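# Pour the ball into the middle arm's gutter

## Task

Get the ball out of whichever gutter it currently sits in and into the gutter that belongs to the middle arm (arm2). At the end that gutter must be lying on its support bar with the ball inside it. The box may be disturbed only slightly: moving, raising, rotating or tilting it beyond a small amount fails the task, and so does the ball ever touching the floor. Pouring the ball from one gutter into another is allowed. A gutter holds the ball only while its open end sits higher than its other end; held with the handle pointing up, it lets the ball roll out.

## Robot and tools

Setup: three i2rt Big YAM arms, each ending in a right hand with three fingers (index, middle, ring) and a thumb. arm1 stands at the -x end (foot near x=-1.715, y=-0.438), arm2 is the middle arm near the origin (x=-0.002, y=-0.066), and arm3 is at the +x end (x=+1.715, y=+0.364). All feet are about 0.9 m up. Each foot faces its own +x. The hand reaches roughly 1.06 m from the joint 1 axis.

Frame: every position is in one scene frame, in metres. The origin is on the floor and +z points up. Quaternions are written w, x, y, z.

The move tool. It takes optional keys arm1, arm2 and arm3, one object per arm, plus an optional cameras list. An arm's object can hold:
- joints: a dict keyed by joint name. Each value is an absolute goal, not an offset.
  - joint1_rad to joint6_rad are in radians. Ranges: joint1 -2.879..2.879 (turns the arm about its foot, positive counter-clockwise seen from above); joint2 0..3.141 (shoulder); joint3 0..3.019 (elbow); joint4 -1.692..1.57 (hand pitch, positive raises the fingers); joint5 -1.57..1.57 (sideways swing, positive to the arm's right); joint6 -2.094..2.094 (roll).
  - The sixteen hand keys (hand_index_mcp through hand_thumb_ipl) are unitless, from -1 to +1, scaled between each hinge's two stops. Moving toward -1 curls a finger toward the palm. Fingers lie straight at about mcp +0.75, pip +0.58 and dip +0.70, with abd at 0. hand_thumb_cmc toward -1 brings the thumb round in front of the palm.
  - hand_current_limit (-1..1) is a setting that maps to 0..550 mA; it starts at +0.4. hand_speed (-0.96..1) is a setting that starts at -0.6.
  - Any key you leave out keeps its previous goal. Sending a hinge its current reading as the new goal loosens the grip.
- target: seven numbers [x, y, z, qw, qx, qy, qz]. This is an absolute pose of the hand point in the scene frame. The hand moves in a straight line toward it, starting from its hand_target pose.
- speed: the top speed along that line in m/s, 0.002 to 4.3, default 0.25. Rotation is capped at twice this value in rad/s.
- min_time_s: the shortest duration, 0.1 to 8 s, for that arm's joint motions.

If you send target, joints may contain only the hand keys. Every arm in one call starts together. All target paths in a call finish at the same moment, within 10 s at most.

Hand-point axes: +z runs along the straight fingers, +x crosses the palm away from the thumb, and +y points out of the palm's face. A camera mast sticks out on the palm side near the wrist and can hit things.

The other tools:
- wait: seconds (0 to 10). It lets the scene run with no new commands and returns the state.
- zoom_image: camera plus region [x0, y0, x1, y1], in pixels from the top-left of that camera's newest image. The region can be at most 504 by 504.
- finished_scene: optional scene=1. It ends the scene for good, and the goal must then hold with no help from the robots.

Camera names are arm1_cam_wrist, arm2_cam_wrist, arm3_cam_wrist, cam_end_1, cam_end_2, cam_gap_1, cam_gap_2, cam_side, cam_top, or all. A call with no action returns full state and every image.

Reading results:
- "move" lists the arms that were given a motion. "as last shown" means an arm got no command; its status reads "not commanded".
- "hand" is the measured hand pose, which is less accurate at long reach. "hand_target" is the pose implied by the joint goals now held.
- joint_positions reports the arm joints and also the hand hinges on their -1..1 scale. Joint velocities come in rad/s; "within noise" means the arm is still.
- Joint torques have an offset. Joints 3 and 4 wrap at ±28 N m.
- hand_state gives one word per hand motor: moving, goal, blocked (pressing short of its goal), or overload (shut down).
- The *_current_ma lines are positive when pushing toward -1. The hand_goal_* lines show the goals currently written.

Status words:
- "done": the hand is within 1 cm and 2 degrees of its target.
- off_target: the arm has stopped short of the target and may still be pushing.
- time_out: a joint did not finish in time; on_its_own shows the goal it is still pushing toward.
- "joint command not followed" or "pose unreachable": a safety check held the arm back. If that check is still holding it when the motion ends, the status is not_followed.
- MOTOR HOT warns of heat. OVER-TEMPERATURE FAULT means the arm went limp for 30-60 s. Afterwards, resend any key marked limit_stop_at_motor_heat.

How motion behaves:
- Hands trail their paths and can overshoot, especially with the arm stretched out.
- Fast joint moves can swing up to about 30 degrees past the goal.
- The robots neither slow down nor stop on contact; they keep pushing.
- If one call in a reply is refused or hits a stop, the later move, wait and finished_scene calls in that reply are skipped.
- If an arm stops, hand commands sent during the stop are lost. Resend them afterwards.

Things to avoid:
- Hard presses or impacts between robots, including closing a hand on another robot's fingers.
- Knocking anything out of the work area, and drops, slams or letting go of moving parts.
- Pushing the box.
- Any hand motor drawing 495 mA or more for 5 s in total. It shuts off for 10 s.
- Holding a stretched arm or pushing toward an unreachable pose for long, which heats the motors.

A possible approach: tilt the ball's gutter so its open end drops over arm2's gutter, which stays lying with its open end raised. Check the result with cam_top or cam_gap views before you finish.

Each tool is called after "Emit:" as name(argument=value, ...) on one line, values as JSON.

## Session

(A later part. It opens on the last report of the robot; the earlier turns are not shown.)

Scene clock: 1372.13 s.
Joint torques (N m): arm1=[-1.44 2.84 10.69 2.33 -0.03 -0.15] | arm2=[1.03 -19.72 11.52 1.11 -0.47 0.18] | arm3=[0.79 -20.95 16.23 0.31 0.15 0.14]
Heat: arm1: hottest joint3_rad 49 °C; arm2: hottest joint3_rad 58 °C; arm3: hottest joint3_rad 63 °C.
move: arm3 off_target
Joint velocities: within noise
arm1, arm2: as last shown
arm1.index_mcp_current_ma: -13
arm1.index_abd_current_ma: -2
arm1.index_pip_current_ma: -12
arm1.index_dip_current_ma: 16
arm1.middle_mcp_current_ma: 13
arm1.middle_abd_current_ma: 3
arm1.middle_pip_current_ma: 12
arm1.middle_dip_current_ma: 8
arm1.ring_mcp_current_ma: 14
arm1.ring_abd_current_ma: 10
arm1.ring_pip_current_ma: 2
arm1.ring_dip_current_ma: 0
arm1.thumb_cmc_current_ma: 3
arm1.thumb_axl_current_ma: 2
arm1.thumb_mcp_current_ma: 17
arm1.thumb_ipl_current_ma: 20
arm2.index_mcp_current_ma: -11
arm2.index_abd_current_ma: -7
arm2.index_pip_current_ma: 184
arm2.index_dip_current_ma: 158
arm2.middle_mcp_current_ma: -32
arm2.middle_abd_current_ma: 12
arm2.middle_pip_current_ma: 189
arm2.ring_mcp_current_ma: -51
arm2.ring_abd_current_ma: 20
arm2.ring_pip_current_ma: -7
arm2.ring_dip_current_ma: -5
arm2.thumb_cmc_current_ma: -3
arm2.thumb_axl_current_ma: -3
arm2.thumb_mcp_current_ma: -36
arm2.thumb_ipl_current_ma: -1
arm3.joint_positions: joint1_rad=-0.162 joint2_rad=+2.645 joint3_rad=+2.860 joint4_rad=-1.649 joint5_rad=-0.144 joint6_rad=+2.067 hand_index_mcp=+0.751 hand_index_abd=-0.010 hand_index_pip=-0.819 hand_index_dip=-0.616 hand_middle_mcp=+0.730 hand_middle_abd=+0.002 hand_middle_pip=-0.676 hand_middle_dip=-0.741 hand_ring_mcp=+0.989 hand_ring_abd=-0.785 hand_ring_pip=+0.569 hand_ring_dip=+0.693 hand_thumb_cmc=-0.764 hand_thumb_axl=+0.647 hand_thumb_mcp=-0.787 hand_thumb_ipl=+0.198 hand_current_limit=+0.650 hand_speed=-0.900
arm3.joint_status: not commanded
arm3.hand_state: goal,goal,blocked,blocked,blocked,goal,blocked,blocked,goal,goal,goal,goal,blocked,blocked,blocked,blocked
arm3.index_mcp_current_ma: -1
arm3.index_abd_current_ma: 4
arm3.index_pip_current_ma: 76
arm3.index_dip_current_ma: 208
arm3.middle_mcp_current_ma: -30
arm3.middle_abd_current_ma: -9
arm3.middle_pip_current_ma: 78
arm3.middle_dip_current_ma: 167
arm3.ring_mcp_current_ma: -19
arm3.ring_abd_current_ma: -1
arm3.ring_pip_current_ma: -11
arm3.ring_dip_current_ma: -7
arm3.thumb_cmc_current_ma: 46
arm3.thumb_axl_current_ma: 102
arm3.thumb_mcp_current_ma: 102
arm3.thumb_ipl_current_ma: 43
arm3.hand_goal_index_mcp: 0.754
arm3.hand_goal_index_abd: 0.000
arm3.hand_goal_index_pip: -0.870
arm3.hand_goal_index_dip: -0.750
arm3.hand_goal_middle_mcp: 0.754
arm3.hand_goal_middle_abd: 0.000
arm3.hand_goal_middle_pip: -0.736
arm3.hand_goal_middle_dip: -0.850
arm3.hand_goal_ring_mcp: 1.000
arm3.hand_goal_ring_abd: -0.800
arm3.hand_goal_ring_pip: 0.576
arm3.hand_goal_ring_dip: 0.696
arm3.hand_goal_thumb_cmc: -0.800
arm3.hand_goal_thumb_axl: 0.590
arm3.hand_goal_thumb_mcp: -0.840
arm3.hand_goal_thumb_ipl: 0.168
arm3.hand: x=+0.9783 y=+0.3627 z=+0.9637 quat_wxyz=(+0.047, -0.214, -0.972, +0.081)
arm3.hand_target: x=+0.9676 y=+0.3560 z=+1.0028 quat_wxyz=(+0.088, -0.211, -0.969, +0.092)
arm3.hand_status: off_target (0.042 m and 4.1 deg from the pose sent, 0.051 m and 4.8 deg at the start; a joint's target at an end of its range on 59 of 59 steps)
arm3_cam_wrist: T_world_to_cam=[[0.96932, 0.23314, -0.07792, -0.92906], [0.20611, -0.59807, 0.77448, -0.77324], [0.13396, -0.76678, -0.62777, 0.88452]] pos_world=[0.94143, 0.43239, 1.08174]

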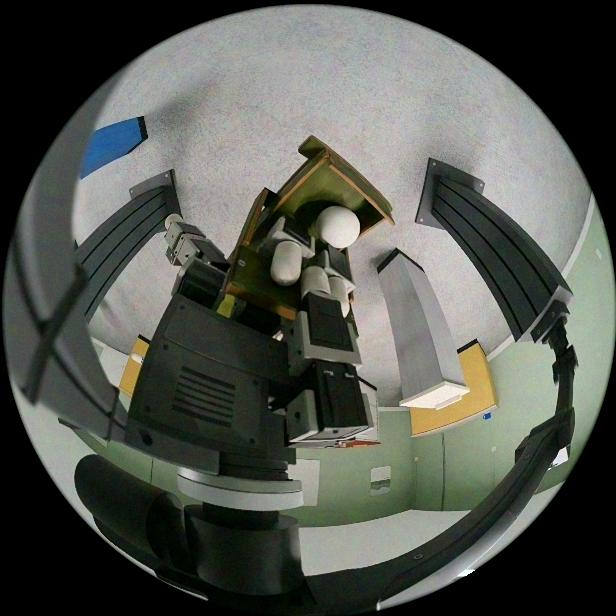

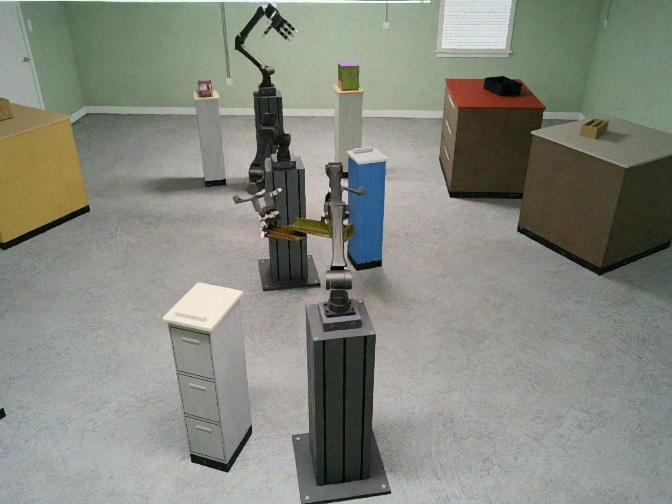

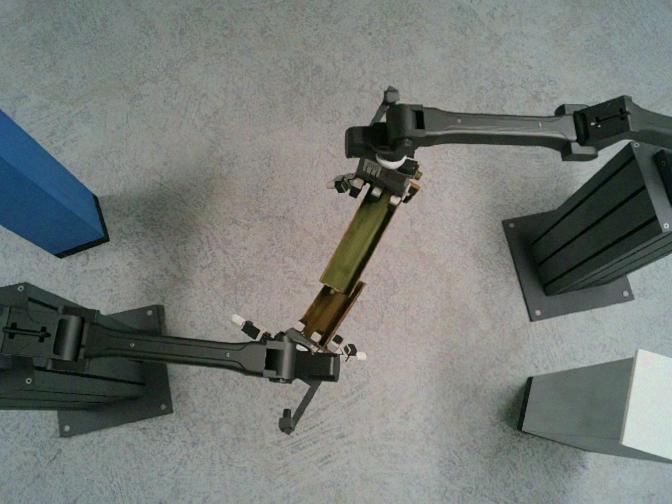

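Emit:
move(arm3={"target": [0.971, 0.366, 1.003, -0.0864, 0.2448, 0.9488, -0.1803], "speed": 0.05}, cameras=["arm3_cam_wrist","cam_end_2","cam_gap_2","cam_side","cam_top"])

Emit:
zoom_image(camera="cam_end_2", region=[145, 270, 265, 360])

Emit:
zoom_image(camera="arm3_cam_wrist", region=[250, 130, 430, 310])

Emit:
zoom_image(camera="cam_side", region=[500, 180, 672, 352])

Scene clock: 1460.73 s.
Joint torques (N m): arm1=[-1.44 2.32 10.67 2.25 -0.02 -0.17] | arm2=[1.03 -19.66 11.45 1.02 -0.49 0.17] | arm3=[-0.32 -22.3 10.93 1.09 -0.46 0.13]
Heat: arm1: hottest joint3_rad 49 °C; arm2: hottest joint3_rad 59 °C; arm3: hottest joint3_rad 69 °C.
move: arm3 off_target
Joint velocities: within noise
arm1, arm2: as last shown
arm1.index_mcp_current_ma: -15
arm1.index_abd_current_ma: 10
arm1.index_pip_current_ma: -10
arm1.index_dip_current_ma: -1
arm1.middle_mcp_current_ma: 17
arm1.middle_abd_current_ma: 10
arm1.middle_pip_current_ma: 15
arm1.middle_dip_current_ma: -12
arm1.ring_mcp_current_ma: 7
arm1.ring_abd_current_ma: -14
arm1.ring_pip_current_ma: -10
arm1.thumb_cmc_current_ma: -3
arm1.thumb_axl_current_ma: -8
arm1.thumb_mcp_current_ma: 7
arm1.thumb_ipl_current_ma: 19
arm2.index_abd_current_ma: 5
arm2.index_pip_current_ma: 176
arm2.index_dip_current_ma: 163
arm2.middle_mcp_current_ma: -27
arm2.middle_abd_current_ma: 6
arm2.middle_pip_current_ma: 181
arm2.middle_dip_current_ma: 182
arm2.ring_mcp_current_ma: -46
arm2.ring_abd_current_ma: 7
arm2.ring_pip_current_ma: -14
arm2.ring_dip_current_ma: -8
arm2.thumb_cmc_current_ma: -16
arm2.thumb_axl_current_ma: -8
arm2.thumb_mcp_current_ma: -39
arm2.thumb_ipl_current_ma: 2
arm3.joint_positions: joint1_rad=-0.208 joint2_rad=+2.516 joint3_rad=+2.620 joint4_rad=-1.494 joint5_rad=-0.322 joint6_rad=+2.067 hand_index_mcp=+0.749 hand_index_abd=-0.010 hand_index_pip=-0.819 hand_index_dip=-0.616 hand_middle_mcp=+0.730 hand_middle_abd=+0.002 hand_middle_pip=-0.676 hand_middle_dip=-0.741 hand_ring_mcp=+0.989 hand_ring_abd=-0.785 hand_ring_pip=+0.569 hand_ring_dip=+0.693 hand_thumb_cmc=-0.764 hand_thumb_axl=+0.647 hand_thumb_mcp=-0.787 hand_thumb_ipl=+0.198 hand_current_limit=+0.650 hand_speed=-0.900
arm3.joint_status: not commanded
arm3.hand_state: goal,goal,blocked,blocked,blocked,goal,blocked,blocked,goal,goal,goal,goal,blocked,blocked,blocked,blocked
arm3.index_mcp_current_ma: -6
arm3.index_abd_current_ma: -3
arm3.index_pip_current_ma: 78
arm3.index_dip_current_ma: 206
arm3.middle_mcp_current_ma: -37
arm3.middle_abd_current_ma: -2
arm3.middle_pip_current_ma: 76
arm3.middle_dip_current_ma: 178
arm3.ring_mcp_current_ma: -16
arm3.ring_abd_current_ma: 0
arm3.ring_pip_current_ma: -6
arm3.ring_dip_current_ma: -6
arm3.thumb_cmc_current_ma: 50
arm3.thumb_axl_current_ma: 101
arm3.thumb_mcp_current_ma: 97
arm3.thumb_ipl_current_ma: 44
arm3.hand_goal_index_mcp: 0.754
arm3.hand_goal_index_abd: 0.000
arm3.hand_goal_index_pip: -0.870
arm3.hand_goal_index_dip: -0.750
arm3.hand_goal_middle_mcp: 0.754
arm3.hand_goal_middle_abd: 0.000
arm3.hand_goal_middle_pip: -0.736
arm3.hand_goal_middle_dip: -0.850
arm3.hand_goal_ring_mcp: 1.000
arm3.hand_goal_ring_abd: -0.800
arm3.hand_goal_ring_pip: 0.576
arm3.hand_goal_ring_dip: 0.696
arm3.hand_goal_thumb_cmc: -0.800
arm3.hand_goal_thumb_axl: 0.590
arm3.hand_goal_thumb_mcp: -0.840
arm3.hand_goal_thumb_ipl: 0.168
arm3.hand: x=+0.9789 y=+0.3638 z=+0.9632 quat_wxyz=(+0.048, -0.224, -0.959, +0.170)
arm3.hand_target: x=+0.9720 y=+0.3662 z=+1.0029 quat_wxyz=(+0.081, -0.224, -0.954, +0.183)
arm3.hand_status: off_target (0.041 m and 5.3 deg from the pose sent, 0.040 m and 13.1 deg at the start; a joint's target at an end of its range on 75 of 75 steps)
arm3_cam_wrist: T_world_to_cam=[[0.96847, 0.19584, -0.15399, -0.84225], [0.22906, -0.45696, 0.85949, -0.928], [0.09795, -0.86766, -0.48741, 0.82172]] pos_world=[0.94777, 0.45386, 1.06843]

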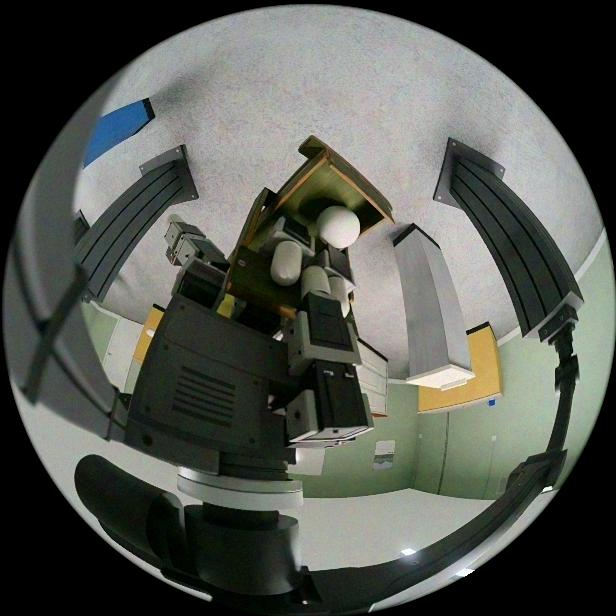

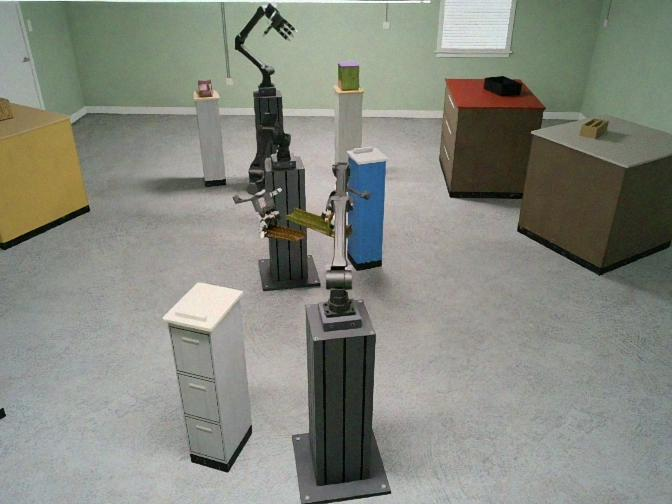

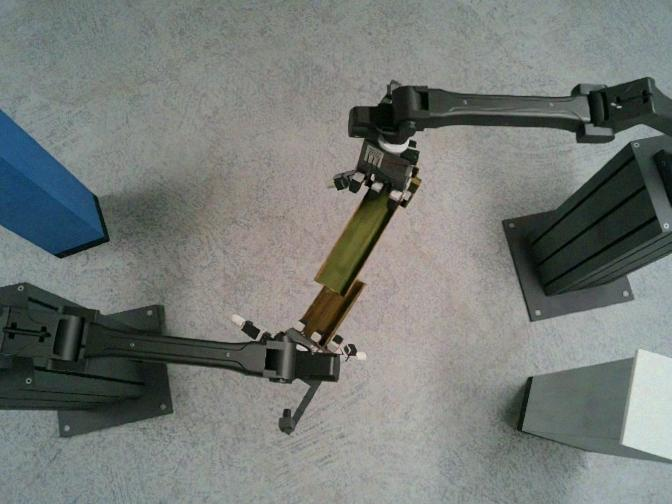

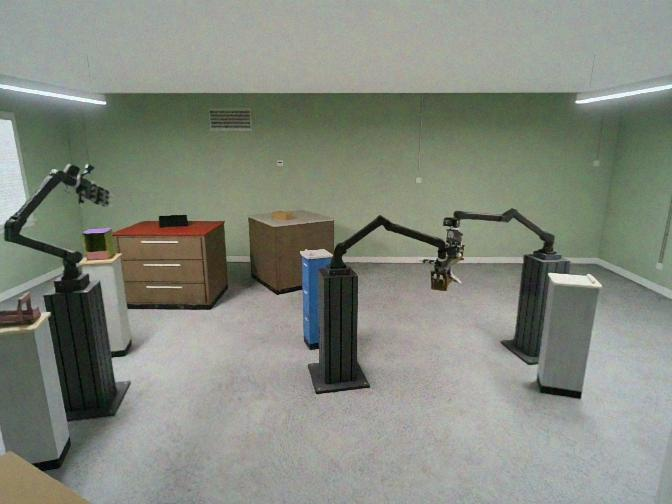

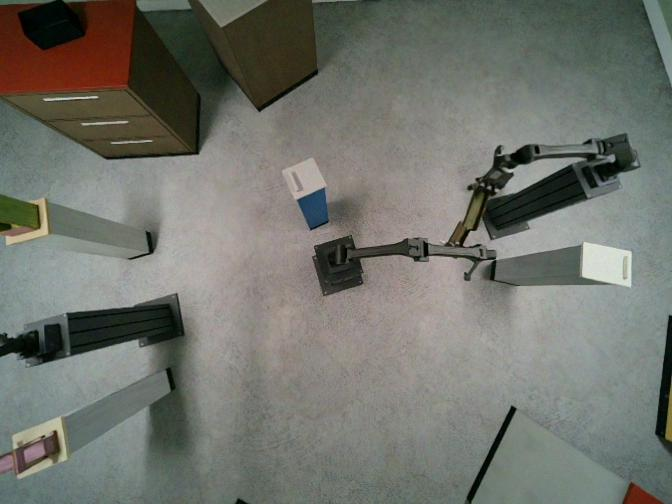

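Scaled by 4.200 from the camera's image (finer frame: 960x720).

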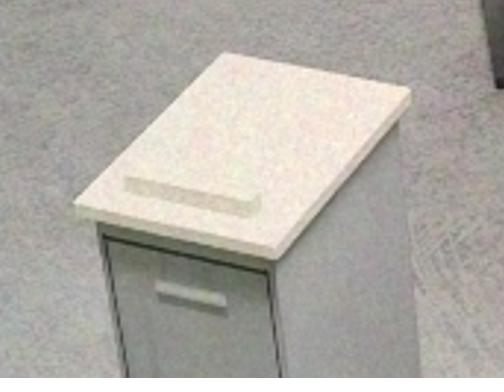

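Scaled by 2.800 from the camera's image (finer frame: 880x880).

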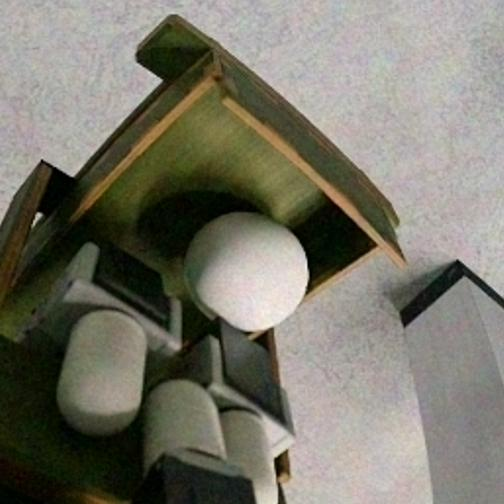

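Scaled by 2.930 from the camera's image (finer frame: 960x720).

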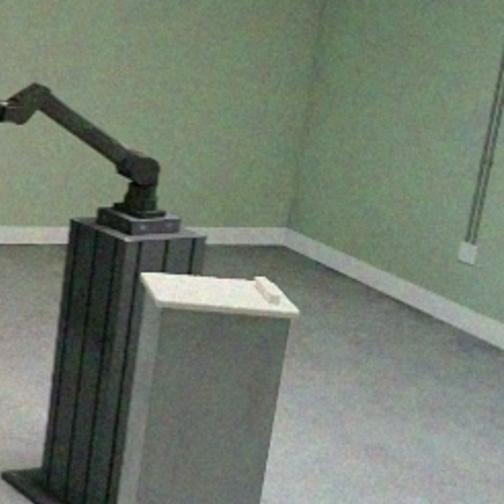

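Emit:
move(arm3={"joints": {"hand_thumb_mcp": -0.95, "hand_ring_abd": -1.0}}, cameras=[])

Emit:
move(arm3={"joints": {"hand_middle_dip": 0.65}}, cameras=["arm3_cam_wrist","cam_gap_2"])

Emit:
zoom_image(camera="arm3_cam_wrist", region=[250, 130, 430, 310])

Scene clock: 1504.43 s.
Joint torques (N m): arm1=[-1.61 2.84 10.58 2.28 -0.02 -0.19] | arm2=[1.08 -19.78 11.48 1.03 -0.47 0.17] | arm3=[-0.03 -23.12 10.95 0.99 -0.45 0.15]
Heat: arm1: hottest joint3_rad 49 °C; arm2: hottest joint3_rad 60 °C; arm3: hottest joint3_rad 60 °C.
move: arm3 off_target
Joint velocities: within noise
arm1, arm2: as last shown
arm1.index_mcp_current_ma: -5
arm1.index_abd_current_ma: -6
arm1.index_pip_current_ma: -3
arm1.middle_mcp_current_ma: -13
arm1.middle_abd_current_ma: 19
arm1.middle_pip_current_ma: -3
arm1.middle_dip_current_ma: -4
arm1.ring_mcp_current_ma: 18
arm1.ring_abd_current_ma: -10
arm1.ring_pip_current_ma: -12
arm1.ring_dip_current_ma: 2
arm1.thumb_cmc_current_ma: 10
arm1.thumb_axl_current_ma: 5
arm1.thumb_mcp_current_ma: 19
arm1.thumb_ipl_current_ma: 10
arm2.index_mcp_current_ma: -15
arm2.index_abd_current_ma: -3
arm2.index_pip_current_ma: 180
arm2.index_dip_current_ma: 156
arm2.middle_mcp_current_ma: -38
arm2.middle_abd_current_ma: 15
arm2.middle_pip_current_ma: 189
arm2.middle_dip_current_ma: 189
arm2.ring_mcp_current_ma: -44
arm2.ring_abd_current_ma: 26
arm2.ring_pip_current_ma: -6
arm2.ring_dip_current_ma: -4
arm2.thumb_cmc_current_ma: -6
arm2.thumb_axl_current_ma: -2
arm2.thumb_mcp_current_ma: -27
arm2.thumb_ipl_current_ma: 7
arm3.joint_positions: joint1_rad=-0.208 joint2_rad=+2.516 joint3_rad=+2.619 joint4_rad=-1.494 joint5_rad=-0.322 joint6_rad=+2.067 hand_index_mcp=+0.748 hand_index_abd=-0.010 hand_index_pip=-0.819 hand_index_dip=-0.616 hand_middle_mcp=+0.730 hand_middle_abd=+0.002 hand_middle_pip=-0.676 hand_middle_dip=-0.741 hand_ring_mcp=+0.989 hand_ring_abd=-0.970 hand_ring_pip=+0.569 hand_ring_dip=+0.693 hand_thumb_cmc=-0.764 hand_thumb_axl=+0.647 hand_thumb_mcp=-0.789 hand_thumb_ipl=+0.198 hand_current_limit=+0.650 hand_speed=-0.900
arm3.joint_status: hand_ring_abd off_target (ended at -0.970, target -1.000); hand_thumb_mcp off_target (ended at -0.789, target -0.950)
arm3.hand_state: goal,goal,blocked,blocked,blocked,goal,blocked,blocked,goal,blocked,goal,goal,blocked,blocked,blocked,blocked
arm3.index_mcp_current_ma: -7
arm3.index_abd_current_ma: 0
arm3.index_pip_current_ma: 71
arm3.index_dip_current_ma: 214
arm3.middle_mcp_current_ma: -38
arm3.middle_abd_current_ma: -6
arm3.middle_pip_current_ma: 68
arm3.middle_dip_current_ma: 172
arm3.ring_mcp_current_ma: -16
arm3.ring_abd_current_ma: 13
arm3.ring_pip_current_ma: -15
arm3.ring_dip_current_ma: -5
arm3.thumb_cmc_current_ma: 56
arm3.thumb_axl_current_ma: 106
arm3.thumb_mcp_current_ma: 367
arm3.thumb_ipl_current_ma: 55
arm3.hand_goal_index_mcp: 0.754
arm3.hand_goal_index_abd: 0.000
arm3.hand_goal_index_pip: -0.870
arm3.hand_goal_index_dip: -0.750
arm3.hand_goal_middle_mcp: 0.754
arm3.hand_goal_middle_abd: 0.000
arm3.hand_goal_middle_pip: -0.736
arm3.hand_goal_middle_dip: -0.850
arm3.hand_goal_ring_mcp: 1.000
arm3.hand_goal_ring_abd: -1.000
arm3.hand_goal_ring_pip: 0.576
arm3.hand_goal_ring_dip: 0.696
arm3.hand_goal_thumb_cmc: -0.800
arm3.hand_goal_thumb_axl: 0.590
arm3.hand_goal_thumb_mcp: -0.950
arm3.hand_goal_thumb_ipl: 0.168
arm3.hand: x=+0.9791 y=+0.3638 z=+0.9629 quat_wxyz=(+0.047, -0.224, -0.959, +0.170)
arm3.hand_target: x=+0.9721 y=+0.3662 z=+1.0028 quat_wxyz=(+0.081, -0.224, -0.954, +0.182)
arm3.hand_status: not commanded

Scene clock: 1509.10 s.
Joint torques (N m): arm1=[-1.49 2.61 10.44 2.21 -0.01 -0.18] | arm2=[1.2 -20.07 11.54 1.07 -0.45 0.16] | arm3=[-0.26 -22.48 11.03 0.94 -0.48 0.11]
Heat: arm1: hottest joint3_rad 49 °C; arm2: hottest joint3_rad 60 °C; arm3: hottest joint3_rad 60 °C.
move: arm3 done
Joint velocities: within noise
arm1, arm2: as last shown
arm1.index_mcp_current_ma: -1
arm1.index_abd_current_ma: 9
arm1.index_pip_current_ma: -11
arm1.index_dip_current_ma: 8
arm1.middle_mcp_current_ma: -4
arm1.middle_abd_current_ma: 21
arm1.middle_pip_current_ma: 9
arm1.middle_dip_current_ma: -18
arm1.ring_mcp_current_ma: 2
arm1.ring_abd_current_ma: -9
arm1.ring_pip_current_ma: 4
arm1.ring_dip_current_ma: 6
arm1.thumb_cmc_current_ma: -7
arm1.thumb_axl_current_ma: 14
arm1.thumb_mcp_current_ma: -1
arm1.thumb_ipl_current_ma: 4
arm2.index_mcp_current_ma: -17
arm2.index_abd_current_ma: 5
arm2.index_pip_current_ma: 183
arm2.index_dip_current_ma: 163
arm2.middle_mcp_current_ma: -34
arm2.middle_abd_current_ma: 6
arm2.middle_pip_current_ma: 199
arm2.ring_mcp_current_ma: -46
arm2.ring_abd_current_ma: 28
arm2.ring_pip_current_ma: -2
arm2.ring_dip_current_ma: -2
arm2.thumb_cmc_current_ma: -9
arm2.thumb_axl_current_ma: -5
arm2.thumb_mcp_current_ma: -31
arm3.joint_positions: joint1_rad=-0.208 joint2_rad=+2.516 joint3_rad=+2.619 joint4_rad=-1.494 joint5_rad=-0.322 joint6_rad=+2.067 hand_index_mcp=+0.734 hand_index_abd=-0.011 hand_index_pip=-0.811 hand_index_dip=-0.621 hand_middle_mcp=+0.741 hand_middle_abd=-0.001 hand_middle_pip=-0.721 hand_middle_dip=+0.645 hand_ring_mcp=+0.989 hand_ring_abd=-0.970 hand_ring_pip=+0.569 hand_ring_dip=+0.693 hand_thumb_cmc=-0.764 hand_thumb_axl=+0.647 hand_thumb_mcp=-0.789 hand_thumb_ipl=+0.201 hand_current_limit=+0.650 hand_speed=-0.900
arm3.joint_status: all done
arm3.hand_state: blocked,goal,blocked,blocked,goal,goal,goal,goal,goal,blocked,goal,goal,blocked,blocked,blocked,blocked
arm3.index_mcp_current_ma: -29
arm3.index_abd_current_ma: 1
arm3.index_pip_current_ma: 86
arm3.index_dip_current_ma: 203
arm3.middle_mcp_current_ma: -17
arm3.middle_abd_current_ma: -5
arm3.middle_pip_current_ma: 9
arm3.middle_dip_current_ma: 1
arm3.ring_mcp_current_ma: -17
arm3.ring_abd_current_ma: 20
arm3.ring_pip_current_ma: -12
arm3.ring_dip_current_ma: 0
arm3.thumb_cmc_current_ma: 50
arm3.thumb_axl_current_ma: 109
arm3.thumb_mcp_current_ma: 369
arm3.thumb_ipl_current_ma: 52
arm3.hand_goal_index_mcp: 0.754
arm3.hand_goal_index_abd: 0.000
arm3.hand_goal_index_pip: -0.870
arm3.hand_goal_index_dip: -0.750
arm3.hand_goal_middle_mcp: 0.754
arm3.hand_goal_middle_abd: 0.000
arm3.hand_goal_middle_pip: -0.736
arm3.hand_goal_middle_dip: 0.650
arm3.hand_goal_ring_mcp: 1.000
arm3.hand_goal_ring_abd: -1.000
arm3.hand_goal_ring_pip: 0.576
arm3.hand_goal_ring_dip: 0.696
arm3.hand_goal_thumb_cmc: -0.800
arm3.hand_goal_thumb_axl: 0.590
arm3.hand_goal_thumb_mcp: -0.950
arm3.hand_goal_thumb_ipl: 0.168
arm3.hand: x=+0.9791 y=+0.3638 z=+0.9629 quat_wxyz=(+0.047, -0.224, -0.959, +0.170)
arm3.hand_target: x=+0.9721 y=+0.3662 z=+1.0028 quat_wxyz=(+0.081, -0.224, -0.954, +0.182)
arm3.hand_status: not commanded
arm3_cam_wrist: T_world_to_cam=[[0.96857, 0.19592, -0.15329, -0.84327], [0.22844, -0.45663, 0.85983, -0.92769], [0.09846, -0.86782, -0.48703, 0.82075]] pos_world=[0.94787, 0.45386, 1.06813]

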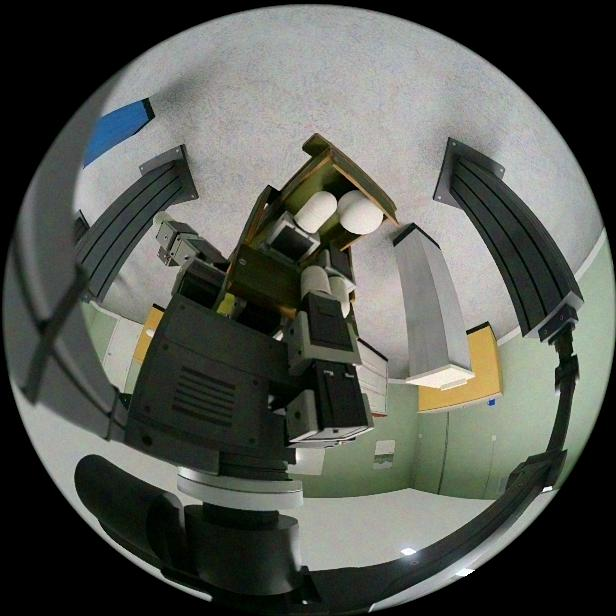

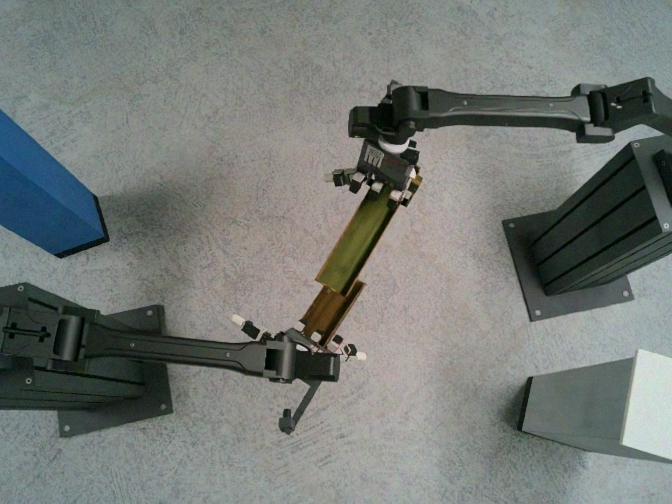

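Scaled by 2.800 from the camera's image (finer frame: 880x880).

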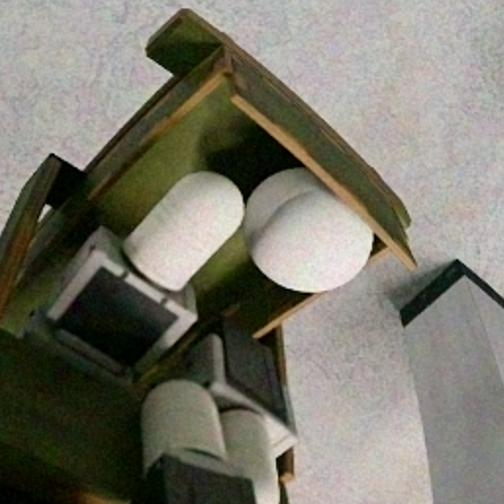

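Emit:
move(cameras=["arm3_cam_wrist","cam_gap_2","cam_end_2"])

Emit:
zoom_image(camera="arm3_cam_wrist", region=[250, 130, 430, 310])

Emit:
zoom_image(camera="cam_end_2", region=[260, 190, 380, 260])

Emit:
zoom_image(camera="cam_gap_2", region=[290, 150, 440, 300])

Scene clock: 1513.00 s.
Joint torques (N m): arm1=[-2.32 2.61 10.61 2.33 -0.01 -0.16] | arm2=[1.08 -19.55 11.66 1.09 -0.47 0.16] | arm3=[-0.62 -22.12 11.04 1.01 -0.46 0.15]
Heat: arm1: hottest joint3_rad 49 °C; arm2: hottest joint3_rad 60 °C; arm3: hottest joint2_rad 59 °C.
Joint velocities: within noise
arm1.joint_positions: joint1_rad=+0.864 joint2_rad=+0.529 joint3_rad=+1.326 joint4_rad=-1.322 joint5_rad=+0.060 joint6_rad=+1.059 hand_index_mcp=+0.755 hand_index_abd=+0.000 hand_index_pip=+0.577 hand_index_dip=+0.696 hand_middle_mcp=+0.756 hand_middle_abd=+0.000 hand_middle_pip=+0.577 hand_middle_dip=+0.696 hand_ring_mcp=+0.756 hand_ring_abd=+0.000 hand_ring_pip=+0.577 hand_ring_dip=+0.696 hand_thumb_cmc=+0.716 hand_thumb_axl=+0.677 hand_thumb_mcp=+0.226 hand_thumb_ipl=+0.168 hand_current_limit=+0.400 hand_speed=-0.600
arm1.joint_status: not commanded
arm1.hand_state: goal,goal,goal,goal,goal,goal,goal,goal,goal,goal,goal,goal,goal,goal,goal,goal
arm1.index_mcp_current_ma: -4
arm1.index_abd_current_ma: -1
arm1.index_pip_current_ma: 14
arm1.index_dip_current_ma: 9
arm1.middle_mcp_current_ma: 16
arm1.middle_abd_current_ma: 31
arm1.middle_pip_current_ma: 2
arm1.middle_dip_current_ma: 9
arm1.ring_mcp_current_ma: 1
arm1.ring_abd_current_ma: -4
arm1.ring_pip_current_ma: -6
arm1.ring_dip_current_ma: -4
arm1.thumb_cmc_current_ma: 8
arm1.thumb_axl_current_ma: 9
arm1.thumb_mcp_current_ma: 2
arm1.thumb_ipl_current_ma: 12
arm1.hand_goal_index_mcp: 0.754
arm1.hand_goal_index_abd: 0.000
arm1.hand_goal_index_pip: 0.576
arm1.hand_goal_index_dip: 0.696
arm1.hand_goal_middle_mcp: 0.754
arm1.hand_goal_middle_abd: 0.000
arm1.hand_goal_middle_pip: 0.576
arm1.hand_goal_middle_dip: 0.696
arm1.hand_goal_ring_mcp: 0.754
arm1.hand_goal_ring_abd: 0.000
arm1.hand_goal_ring_pip: 0.576
arm1.hand_goal_ring_dip: 0.696
arm1.hand_goal_thumb_cmc: 0.714
arm1.hand_goal_thumb_axl: 0.678
arm1.hand_goal_thumb_mcp: 0.226
arm1.hand_goal_thumb_ipl: 0.168
arm1.hand: x=-1.5225 y=-0.2909 z=+1.4702 quat_wxyz=(-0.116, +0.620, +0.608, +0.482) (m; scene frame)
arm1.hand_target: x=-1.5239 y=-0.2937 z=+1.4811 quat_wxyz=(-0.119, +0.616, +0.603, +0.493) (m; scene frame)
arm1.hand_status: not commanded
arm2.joint_positions: joint1_rad=-1.865 joint2_rad=+2.480 joint3_rad=+2.186 joint4_rad=-1.087 joint5_rad=-0.408 joint6_rad=+2.068 hand_index_mcp=+0.743 hand_index_abd=-0.009 hand_index_pip=-0.703 hand_index_dip=-0.711 hand_middle_mcp=+0.738 hand_middle_abd=+0.013 hand_middle_pip=-0.702 hand_middle_dip=-0.693 hand_ring_mcp=+0.977 hand_ring_abd=-0.777 hand_ring_pip=+0.568 hand_ring_dip=+0.688 hand_thumb_cmc=+0.708 hand_thumb_axl=+0.679 hand_thumb_mcp=+0.209 hand_thumb_ipl=+0.171 hand_current_limit=+0.600 hand_speed=-0.600
arm2.joint_status: not commanded
arm2.hand_state: goal,goal,blocked,blocked,goal,goal,blocked,blocked,blocked,blocked,goal,goal,goal,goal,goal,goal
arm2.index_mcp_current_ma: -19
arm2.index_abd_current_ma: -12
arm2.index_pip_current_ma: 185
arm2.index_dip_current_ma: 160
arm2.middle_mcp_current_ma: -34
arm2.middle_abd_current_ma: 8
arm2.middle_pip_current_ma: 192
arm2.middle_dip_current_ma: 183
arm2.ring_mcp_current_ma: -52
arm2.ring_abd_current_ma: 12
arm2.ring_pip_current_ma: -9
arm2.ring_dip_current_ma: -6
arm2.thumb_cmc_current_ma: -13
arm2.thumb_axl_current_ma: -1
arm2.thumb_mcp_current_ma: -37
arm2.thumb_ipl_current_ma: -3
arm2.hand_goal_index_mcp: 0.754
arm2.hand_goal_index_abd: 0.000
arm2.hand_goal_index_pip: -0.800
arm2.hand_goal_index_dip: -0.800
arm2.hand_goal_middle_mcp: 0.754
arm2.hand_goal_middle_abd: 0.000
arm2.hand_goal_middle_pip: -0.800
arm2.hand_goal_middle_dip: -0.800
arm2.hand_goal_ring_mcp: 1.000
arm2.hand_goal_ring_abd: -0.800
arm2.hand_goal_ring_pip: 0.576
arm2.hand_goal_ring_dip: 0.696
arm2.hand_goal_thumb_cmc: 0.714
arm2.hand_goal_thumb_axl: 0.678
arm2.hand_goal_thumb_mcp: 0.226
arm2.hand_goal_thumb_ipl: 0.168
arm2.hand: x=+0.7153 y=-0.1024 z=+0.8304 quat_wxyz=(-0.217, +0.942, -0.250, +0.051) (m; scene frame)
arm2.hand_target: x=+0.7431 y=-0.0968 z=+0.8653 quat_wxyz=(-0.227, +0.939, -0.241, +0.092) (m; scene frame)
arm2.hand_status: not commanded
arm3.joint_positions: joint1_rad=-0.208 joint2_rad=+2.516 joint3_rad=+2.619 joint4_rad=-1.494 joint5_rad=-0.322 joint6_rad=+2.067 hand_index_mcp=+0.734 hand_index_abd=-0.011 hand_index_pip=-0.811 hand_index_dip=-0.621 hand_middle_mcp=+0.741 hand_middle_abd=-0.001 hand_middle_pip=-0.721 hand_middle_dip=+0.645 hand_ring_mcp=+0.989 hand_ring_abd=-0.970 hand_ring_pip=+0.569 hand_ring_dip=+0.693 hand_thumb_cmc=-0.764 hand_thumb_axl=+0.647 hand_thumb_mcp=-0.789 hand_thumb_ipl=+0.201 hand_current_limit=+0.650 hand_speed=-0.900
arm3.joint_status: all done
arm3.hand_state: blocked,goal,blocked,blocked,goal,goal,goal,goal,goal,blocked,goal,goal,blocked,blocked,blocked,blocked
arm3.index_mcp_current_ma: -16
arm3.index_abd_current_ma: 0
arm3.index_pip_current_ma: 87
arm3.index_dip_current_ma: 200
arm3.middle_mcp_current_ma: -18
arm3.middle_abd_current_ma: -5
arm3.middle_pip_current_ma: 14
arm3.middle_dip_current_ma: 3
arm3.ring_mcp_current_ma: -13
arm3.ring_abd_current_ma: 16
arm3.ring_pip_current_ma: -16
arm3.ring_dip_current_ma: -7
arm3.thumb_cmc_current_ma: 48
arm3.thumb_axl_current_ma: 105
arm3.thumb_mcp_current_ma: 378
arm3.thumb_ipl_current_ma: 55
arm3.hand_goal_index_mcp: 0.754
arm3.hand_goal_index_abd: 0.000
arm3.hand_goal_index_pip: -0.870
arm3.hand_goal_index_dip: -0.750
arm3.hand_goal_middle_mcp: 0.754
arm3.hand_goal_middle_abd: 0.000
arm3.hand_goal_middle_pip: -0.736
arm3.hand_goal_middle_dip: 0.650
arm3.hand_goal_ring_mcp: 1.000
arm3.hand_goal_ring_abd: -1.000
arm3.hand_goal_ring_pip: 0.576
arm3.hand_goal_ring_dip: 0.696
arm3.hand_goal_thumb_cmc: -0.800
arm3.hand_goal_thumb_axl: 0.590
arm3.hand_goal_thumb_mcp: -0.950
arm3.hand_goal_thumb_ipl: 0.168
arm3.hand: x=+0.9791 y=+0.3638 z=+0.9629 quat_wxyz=(+0.047, -0.224, -0.959, +0.170) (m; scene frame)
arm3.hand_target: x=+0.9721 y=+0.3662 z=+1.0028 quat_wxyz=(+0.081, -0.224, -0.954, +0.182) (m; scene frame)
arm3.hand_status: not commanded
pictures: arm3_cam_wrist, cam_end_2, cam_gap_2
camera_calibration:
arm3_cam_wrist: T_world_to_cam=[[0.96857, 0.19592, -0.15329, -0.84327], [0.22844, -0.45663, 0.85983, -0.92769], [0.09846, -0.86782, -0.48703, 0.82075]] pos_world=[0.94787, 0.45386, 1.06813]

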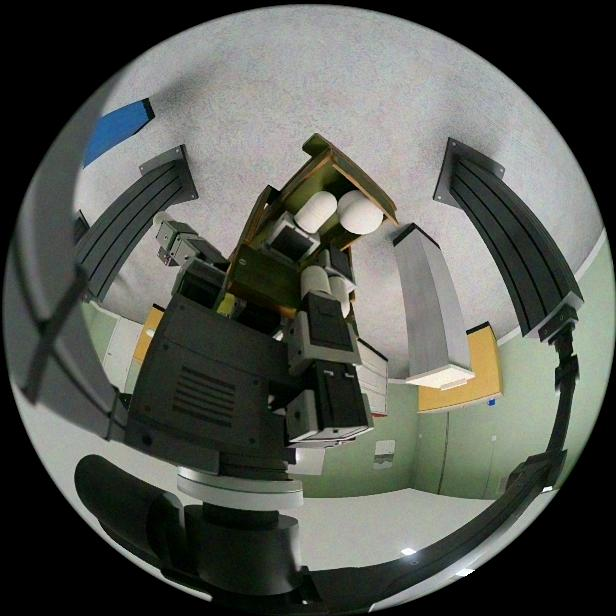

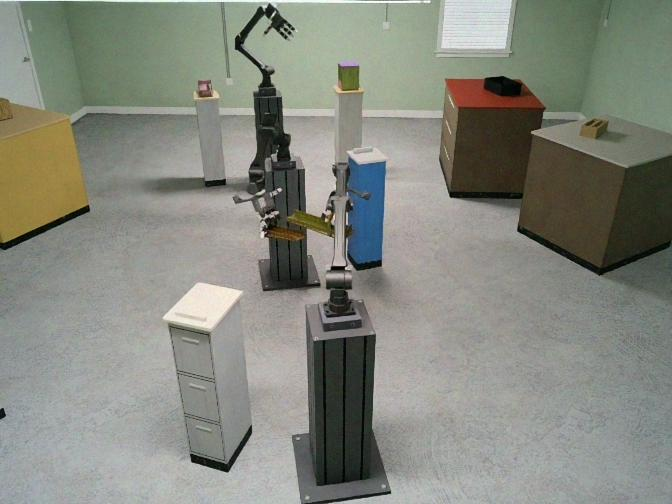

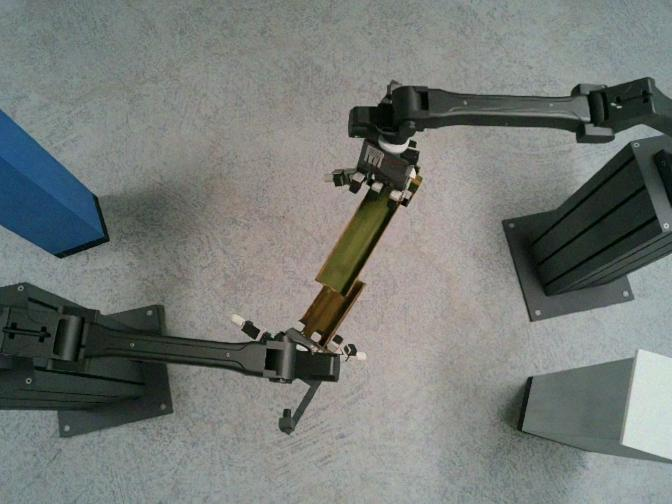

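Scaled by 2.800 from the camera's image (finer frame: 880x880).

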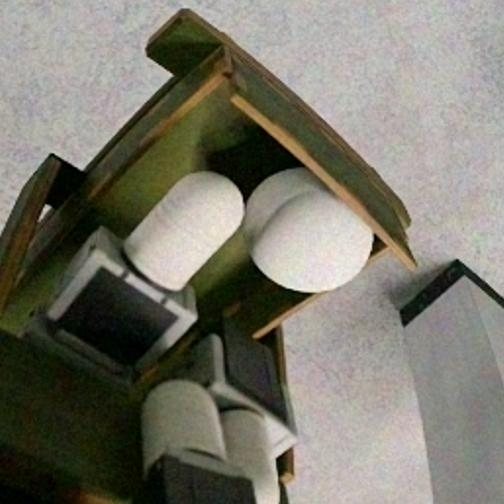

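Scaled by 4.200 from the camera's image (finer frame: 960x720).

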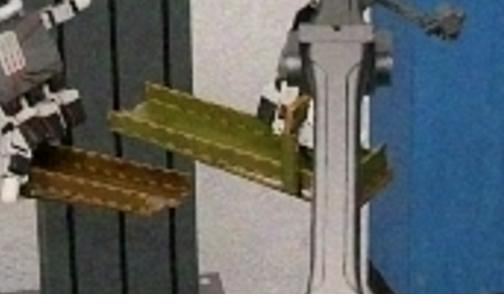

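Scaled by 3.360 from the camera's image (finer frame: 960x720).

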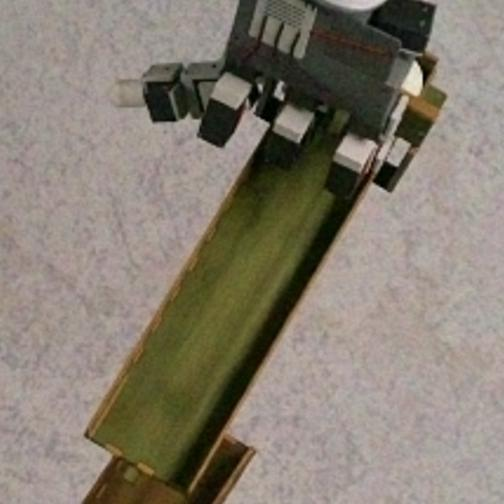

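Emit:
move(arm3={"joints": {"hand_middle_mcp": 1.0, "hand_middle_pip": -0.08, "hand_middle_dip": -0.17}}, cameras=["arm3_cam_wrist","cam_gap_2","cam_end_2"])

Emit:
zoom_image(camera="arm3_cam_wrist", region=[250, 130, 430, 310])

Emit:
zoom_image(camera="cam_end_2", region=[260, 190, 380, 260])

Emit:
zoom_image(camera="cam_gap_2", region=[290, 150, 440, 300])

Scene clock: 1526.23 s.
Joint torques (N m): arm1=[-2.02 2.49 10.63 2.4 -0.01 -0.21] | arm2=[1.26 -19.84 11.55 1.16 -0.5 0.17] | arm3=[-0.79 -22.65 11.14 1.09 -0.52 0.12]
Heat: arm1: hottest joint3_rad 49 °C; arm2: hottest joint3_rad 60 °C; arm3: hottest joint2_rad 59 °C.
move: arm3 off_target
Joint velocities: within noise
arm1, arm2: as last shown
arm1.index_mcp_current_ma: -3
arm1.index_abd_current_ma: 31
arm1.index_pip_current_ma: -2
arm1.index_dip_current_ma: 18
arm1.middle_mcp_current_ma: 7
arm1.middle_abd_current_ma: -2
arm1.middle_pip_current_ma: 6
arm1.middle_dip_current_ma: 17
arm1.ring_mcp_current_ma: -1
arm1.ring_abd_current_ma: 4
arm1.ring_pip_current_ma: -23
arm1.ring_dip_current_ma: -5
arm1.thumb_cmc_current_ma: -11
arm1.thumb_axl_current_ma: 6
arm1.thumb_mcp_current_ma: 20
arm1.thumb_ipl_current_ma: 7
arm2.index_mcp_current_ma: -18
arm2.index_abd_current_ma: -2
arm2.index_pip_current_ma: 174
arm2.middle_mcp_current_ma: -49
arm2.middle_pip_current_ma: 185
arm2.middle_dip_current_ma: 193
arm2.ring_mcp_current_ma: -40
arm2.ring_abd_current_ma: 23
arm2.ring_pip_current_ma: -4
arm2.ring_dip_current_ma: -1
arm2.thumb_cmc_current_ma: -20
arm2.thumb_axl_current_ma: -7
arm2.thumb_mcp_current_ma: -33
arm2.thumb_ipl_current_ma: -2
arm3.joint_positions: joint1_rad=-0.208 joint2_rad=+2.516 joint3_rad=+2.619 joint4_rad=-1.493 joint5_rad=-0.323 joint6_rad=+2.068 hand_index_mcp=+0.734 hand_index_abd=-0.006 hand_index_pip=-0.794 hand_index_dip=-0.640 hand_middle_mcp=+0.972 hand_middle_abd=-0.001 hand_middle_pip=-0.083 hand_middle_dip=-0.162 hand_ring_mcp=+0.989 hand_ring_abd=-0.970 hand_ring_pip=+0.569 hand_ring_dip=+0.693 hand_thumb_cmc=-0.765 hand_thumb_axl=+0.647 hand_thumb_mcp=-0.798 hand_thumb_ipl=+0.209 hand_current_limit=+0.650 hand_speed=-0.900
arm3.joint_status: hand_middle_mcp off_target (ended at +0.972, target +1.000); the others done
arm3.hand_state: goal,goal,blocked,blocked,blocked,goal,goal,goal,goal,blocked,goal,goal,blocked,blocked,blocked,blocked
arm3.index_mcp_current_ma: -24
arm3.index_abd_current_ma: 10
arm3.index_pip_current_ma: 121
arm3.index_dip_current_ma: 159
arm3.middle_mcp_current_ma: -44
arm3.middle_abd_current_ma: -8
arm3.middle_pip_current_ma: -13
arm3.middle_dip_current_ma: 4
arm3.ring_mcp_current_ma: -19
arm3.ring_abd_current_ma: 20
arm3.ring_pip_current_ma: -10
arm3.ring_dip_current_ma: -3
arm3.thumb_cmc_current_ma: 45
arm3.thumb_axl_current_ma: 97
arm3.thumb_mcp_current_ma: 346
arm3.thumb_ipl_current_ma: 68
arm3.hand_goal_index_mcp: 0.754
arm3.hand_goal_index_abd: 0.000
arm3.hand_goal_index_pip: -0.870
arm3.hand_goal_index_dip: -0.750
arm3.hand_goal_middle_mcp: 1.000
arm3.hand_goal_middle_abd: 0.000
arm3.hand_goal_middle_pip: -0.080
arm3.hand_goal_middle_dip: -0.170
arm3.hand_goal_ring_mcp: 1.000
arm3.hand_goal_ring_abd: -1.000
arm3.hand_goal_ring_pip: 0.576
arm3.hand_goal_ring_dip: 0.696
arm3.hand_goal_thumb_cmc: -0.800
arm3.hand_goal_thumb_axl: 0.590
arm3.hand_goal_thumb_mcp: -0.950
arm3.hand_goal_thumb_ipl: 0.168
arm3.hand: x=+0.9788 y=+0.3637 z=+0.9629 quat_wxyz=(+0.048, -0.224, -0.958, +0.170)
arm3.hand_target: x=+0.9722 y=+0.3662 z=+1.0026 quat_wxyz=(+0.081, -0.225, -0.954, +0.182)
arm3.hand_status: not commanded
pictures: arm3_cam_wrist, cam_end_2, cam_gap_2
arm3_cam_wrist: T_world_to_cam=[[0.96848, 0.1955, -0.15436, -0.84163], [0.22915, -0.45631, 0.85981, -0.92849], [0.09765, -0.86808, -0.48673, 0.82124]] pos_world=[0.94768, 0.45376, 1.06813]

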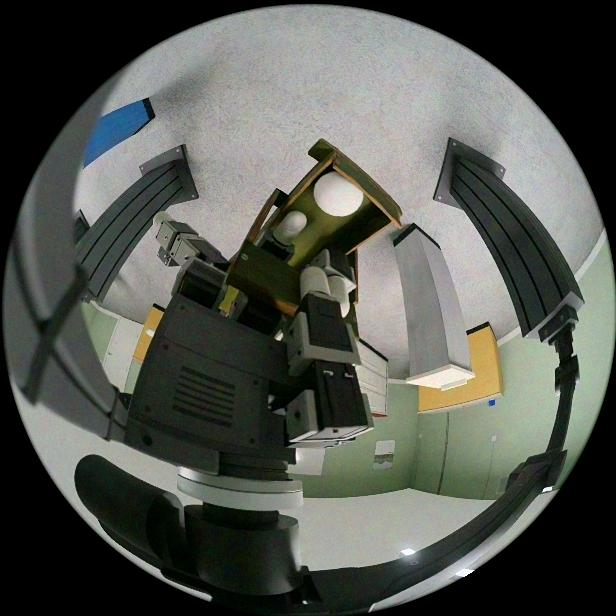

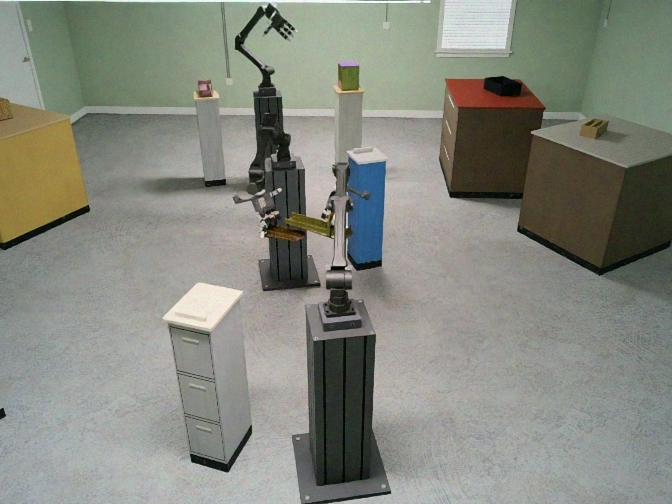

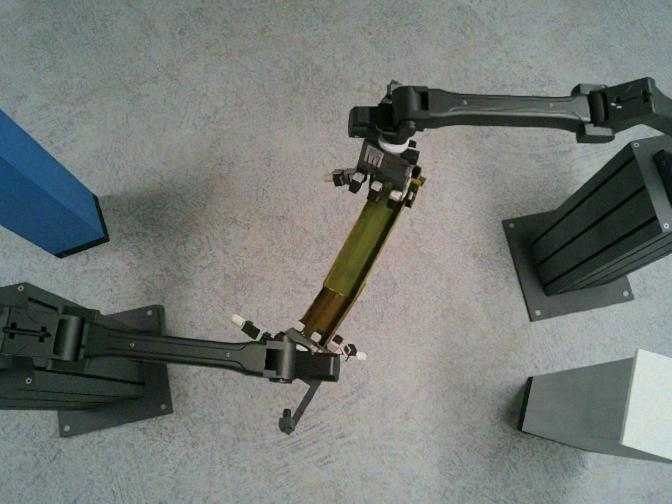

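Scaled by 2.800 from the camera's image (finer frame: 880x880).

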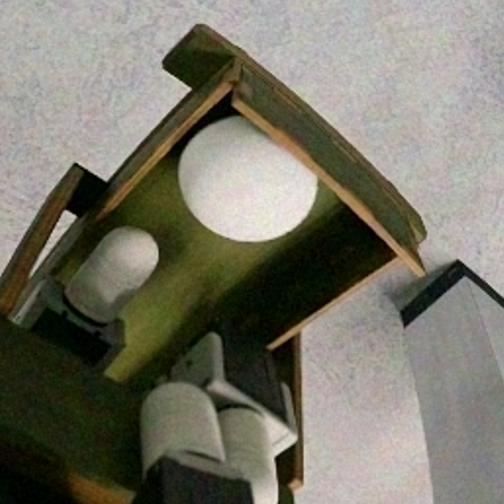

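Scaled by 4.200 from the camera's image (finer frame: 960x720).

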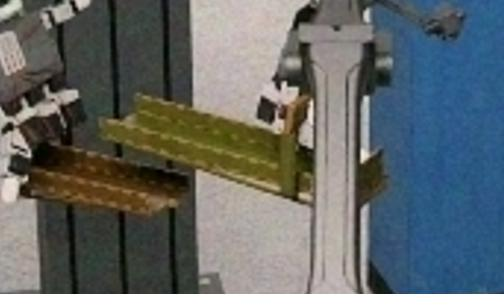

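Scaled by 3.360 from the camera's image (finer frame: 960x720).

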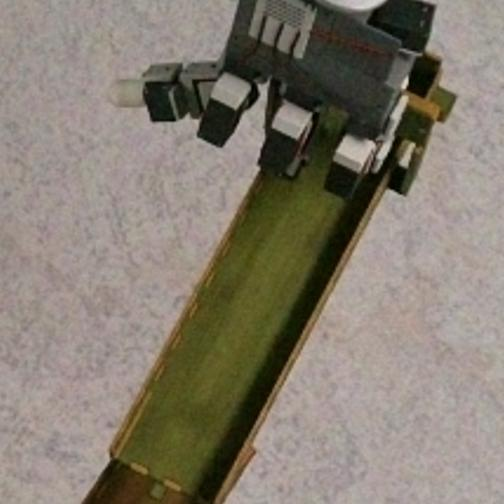

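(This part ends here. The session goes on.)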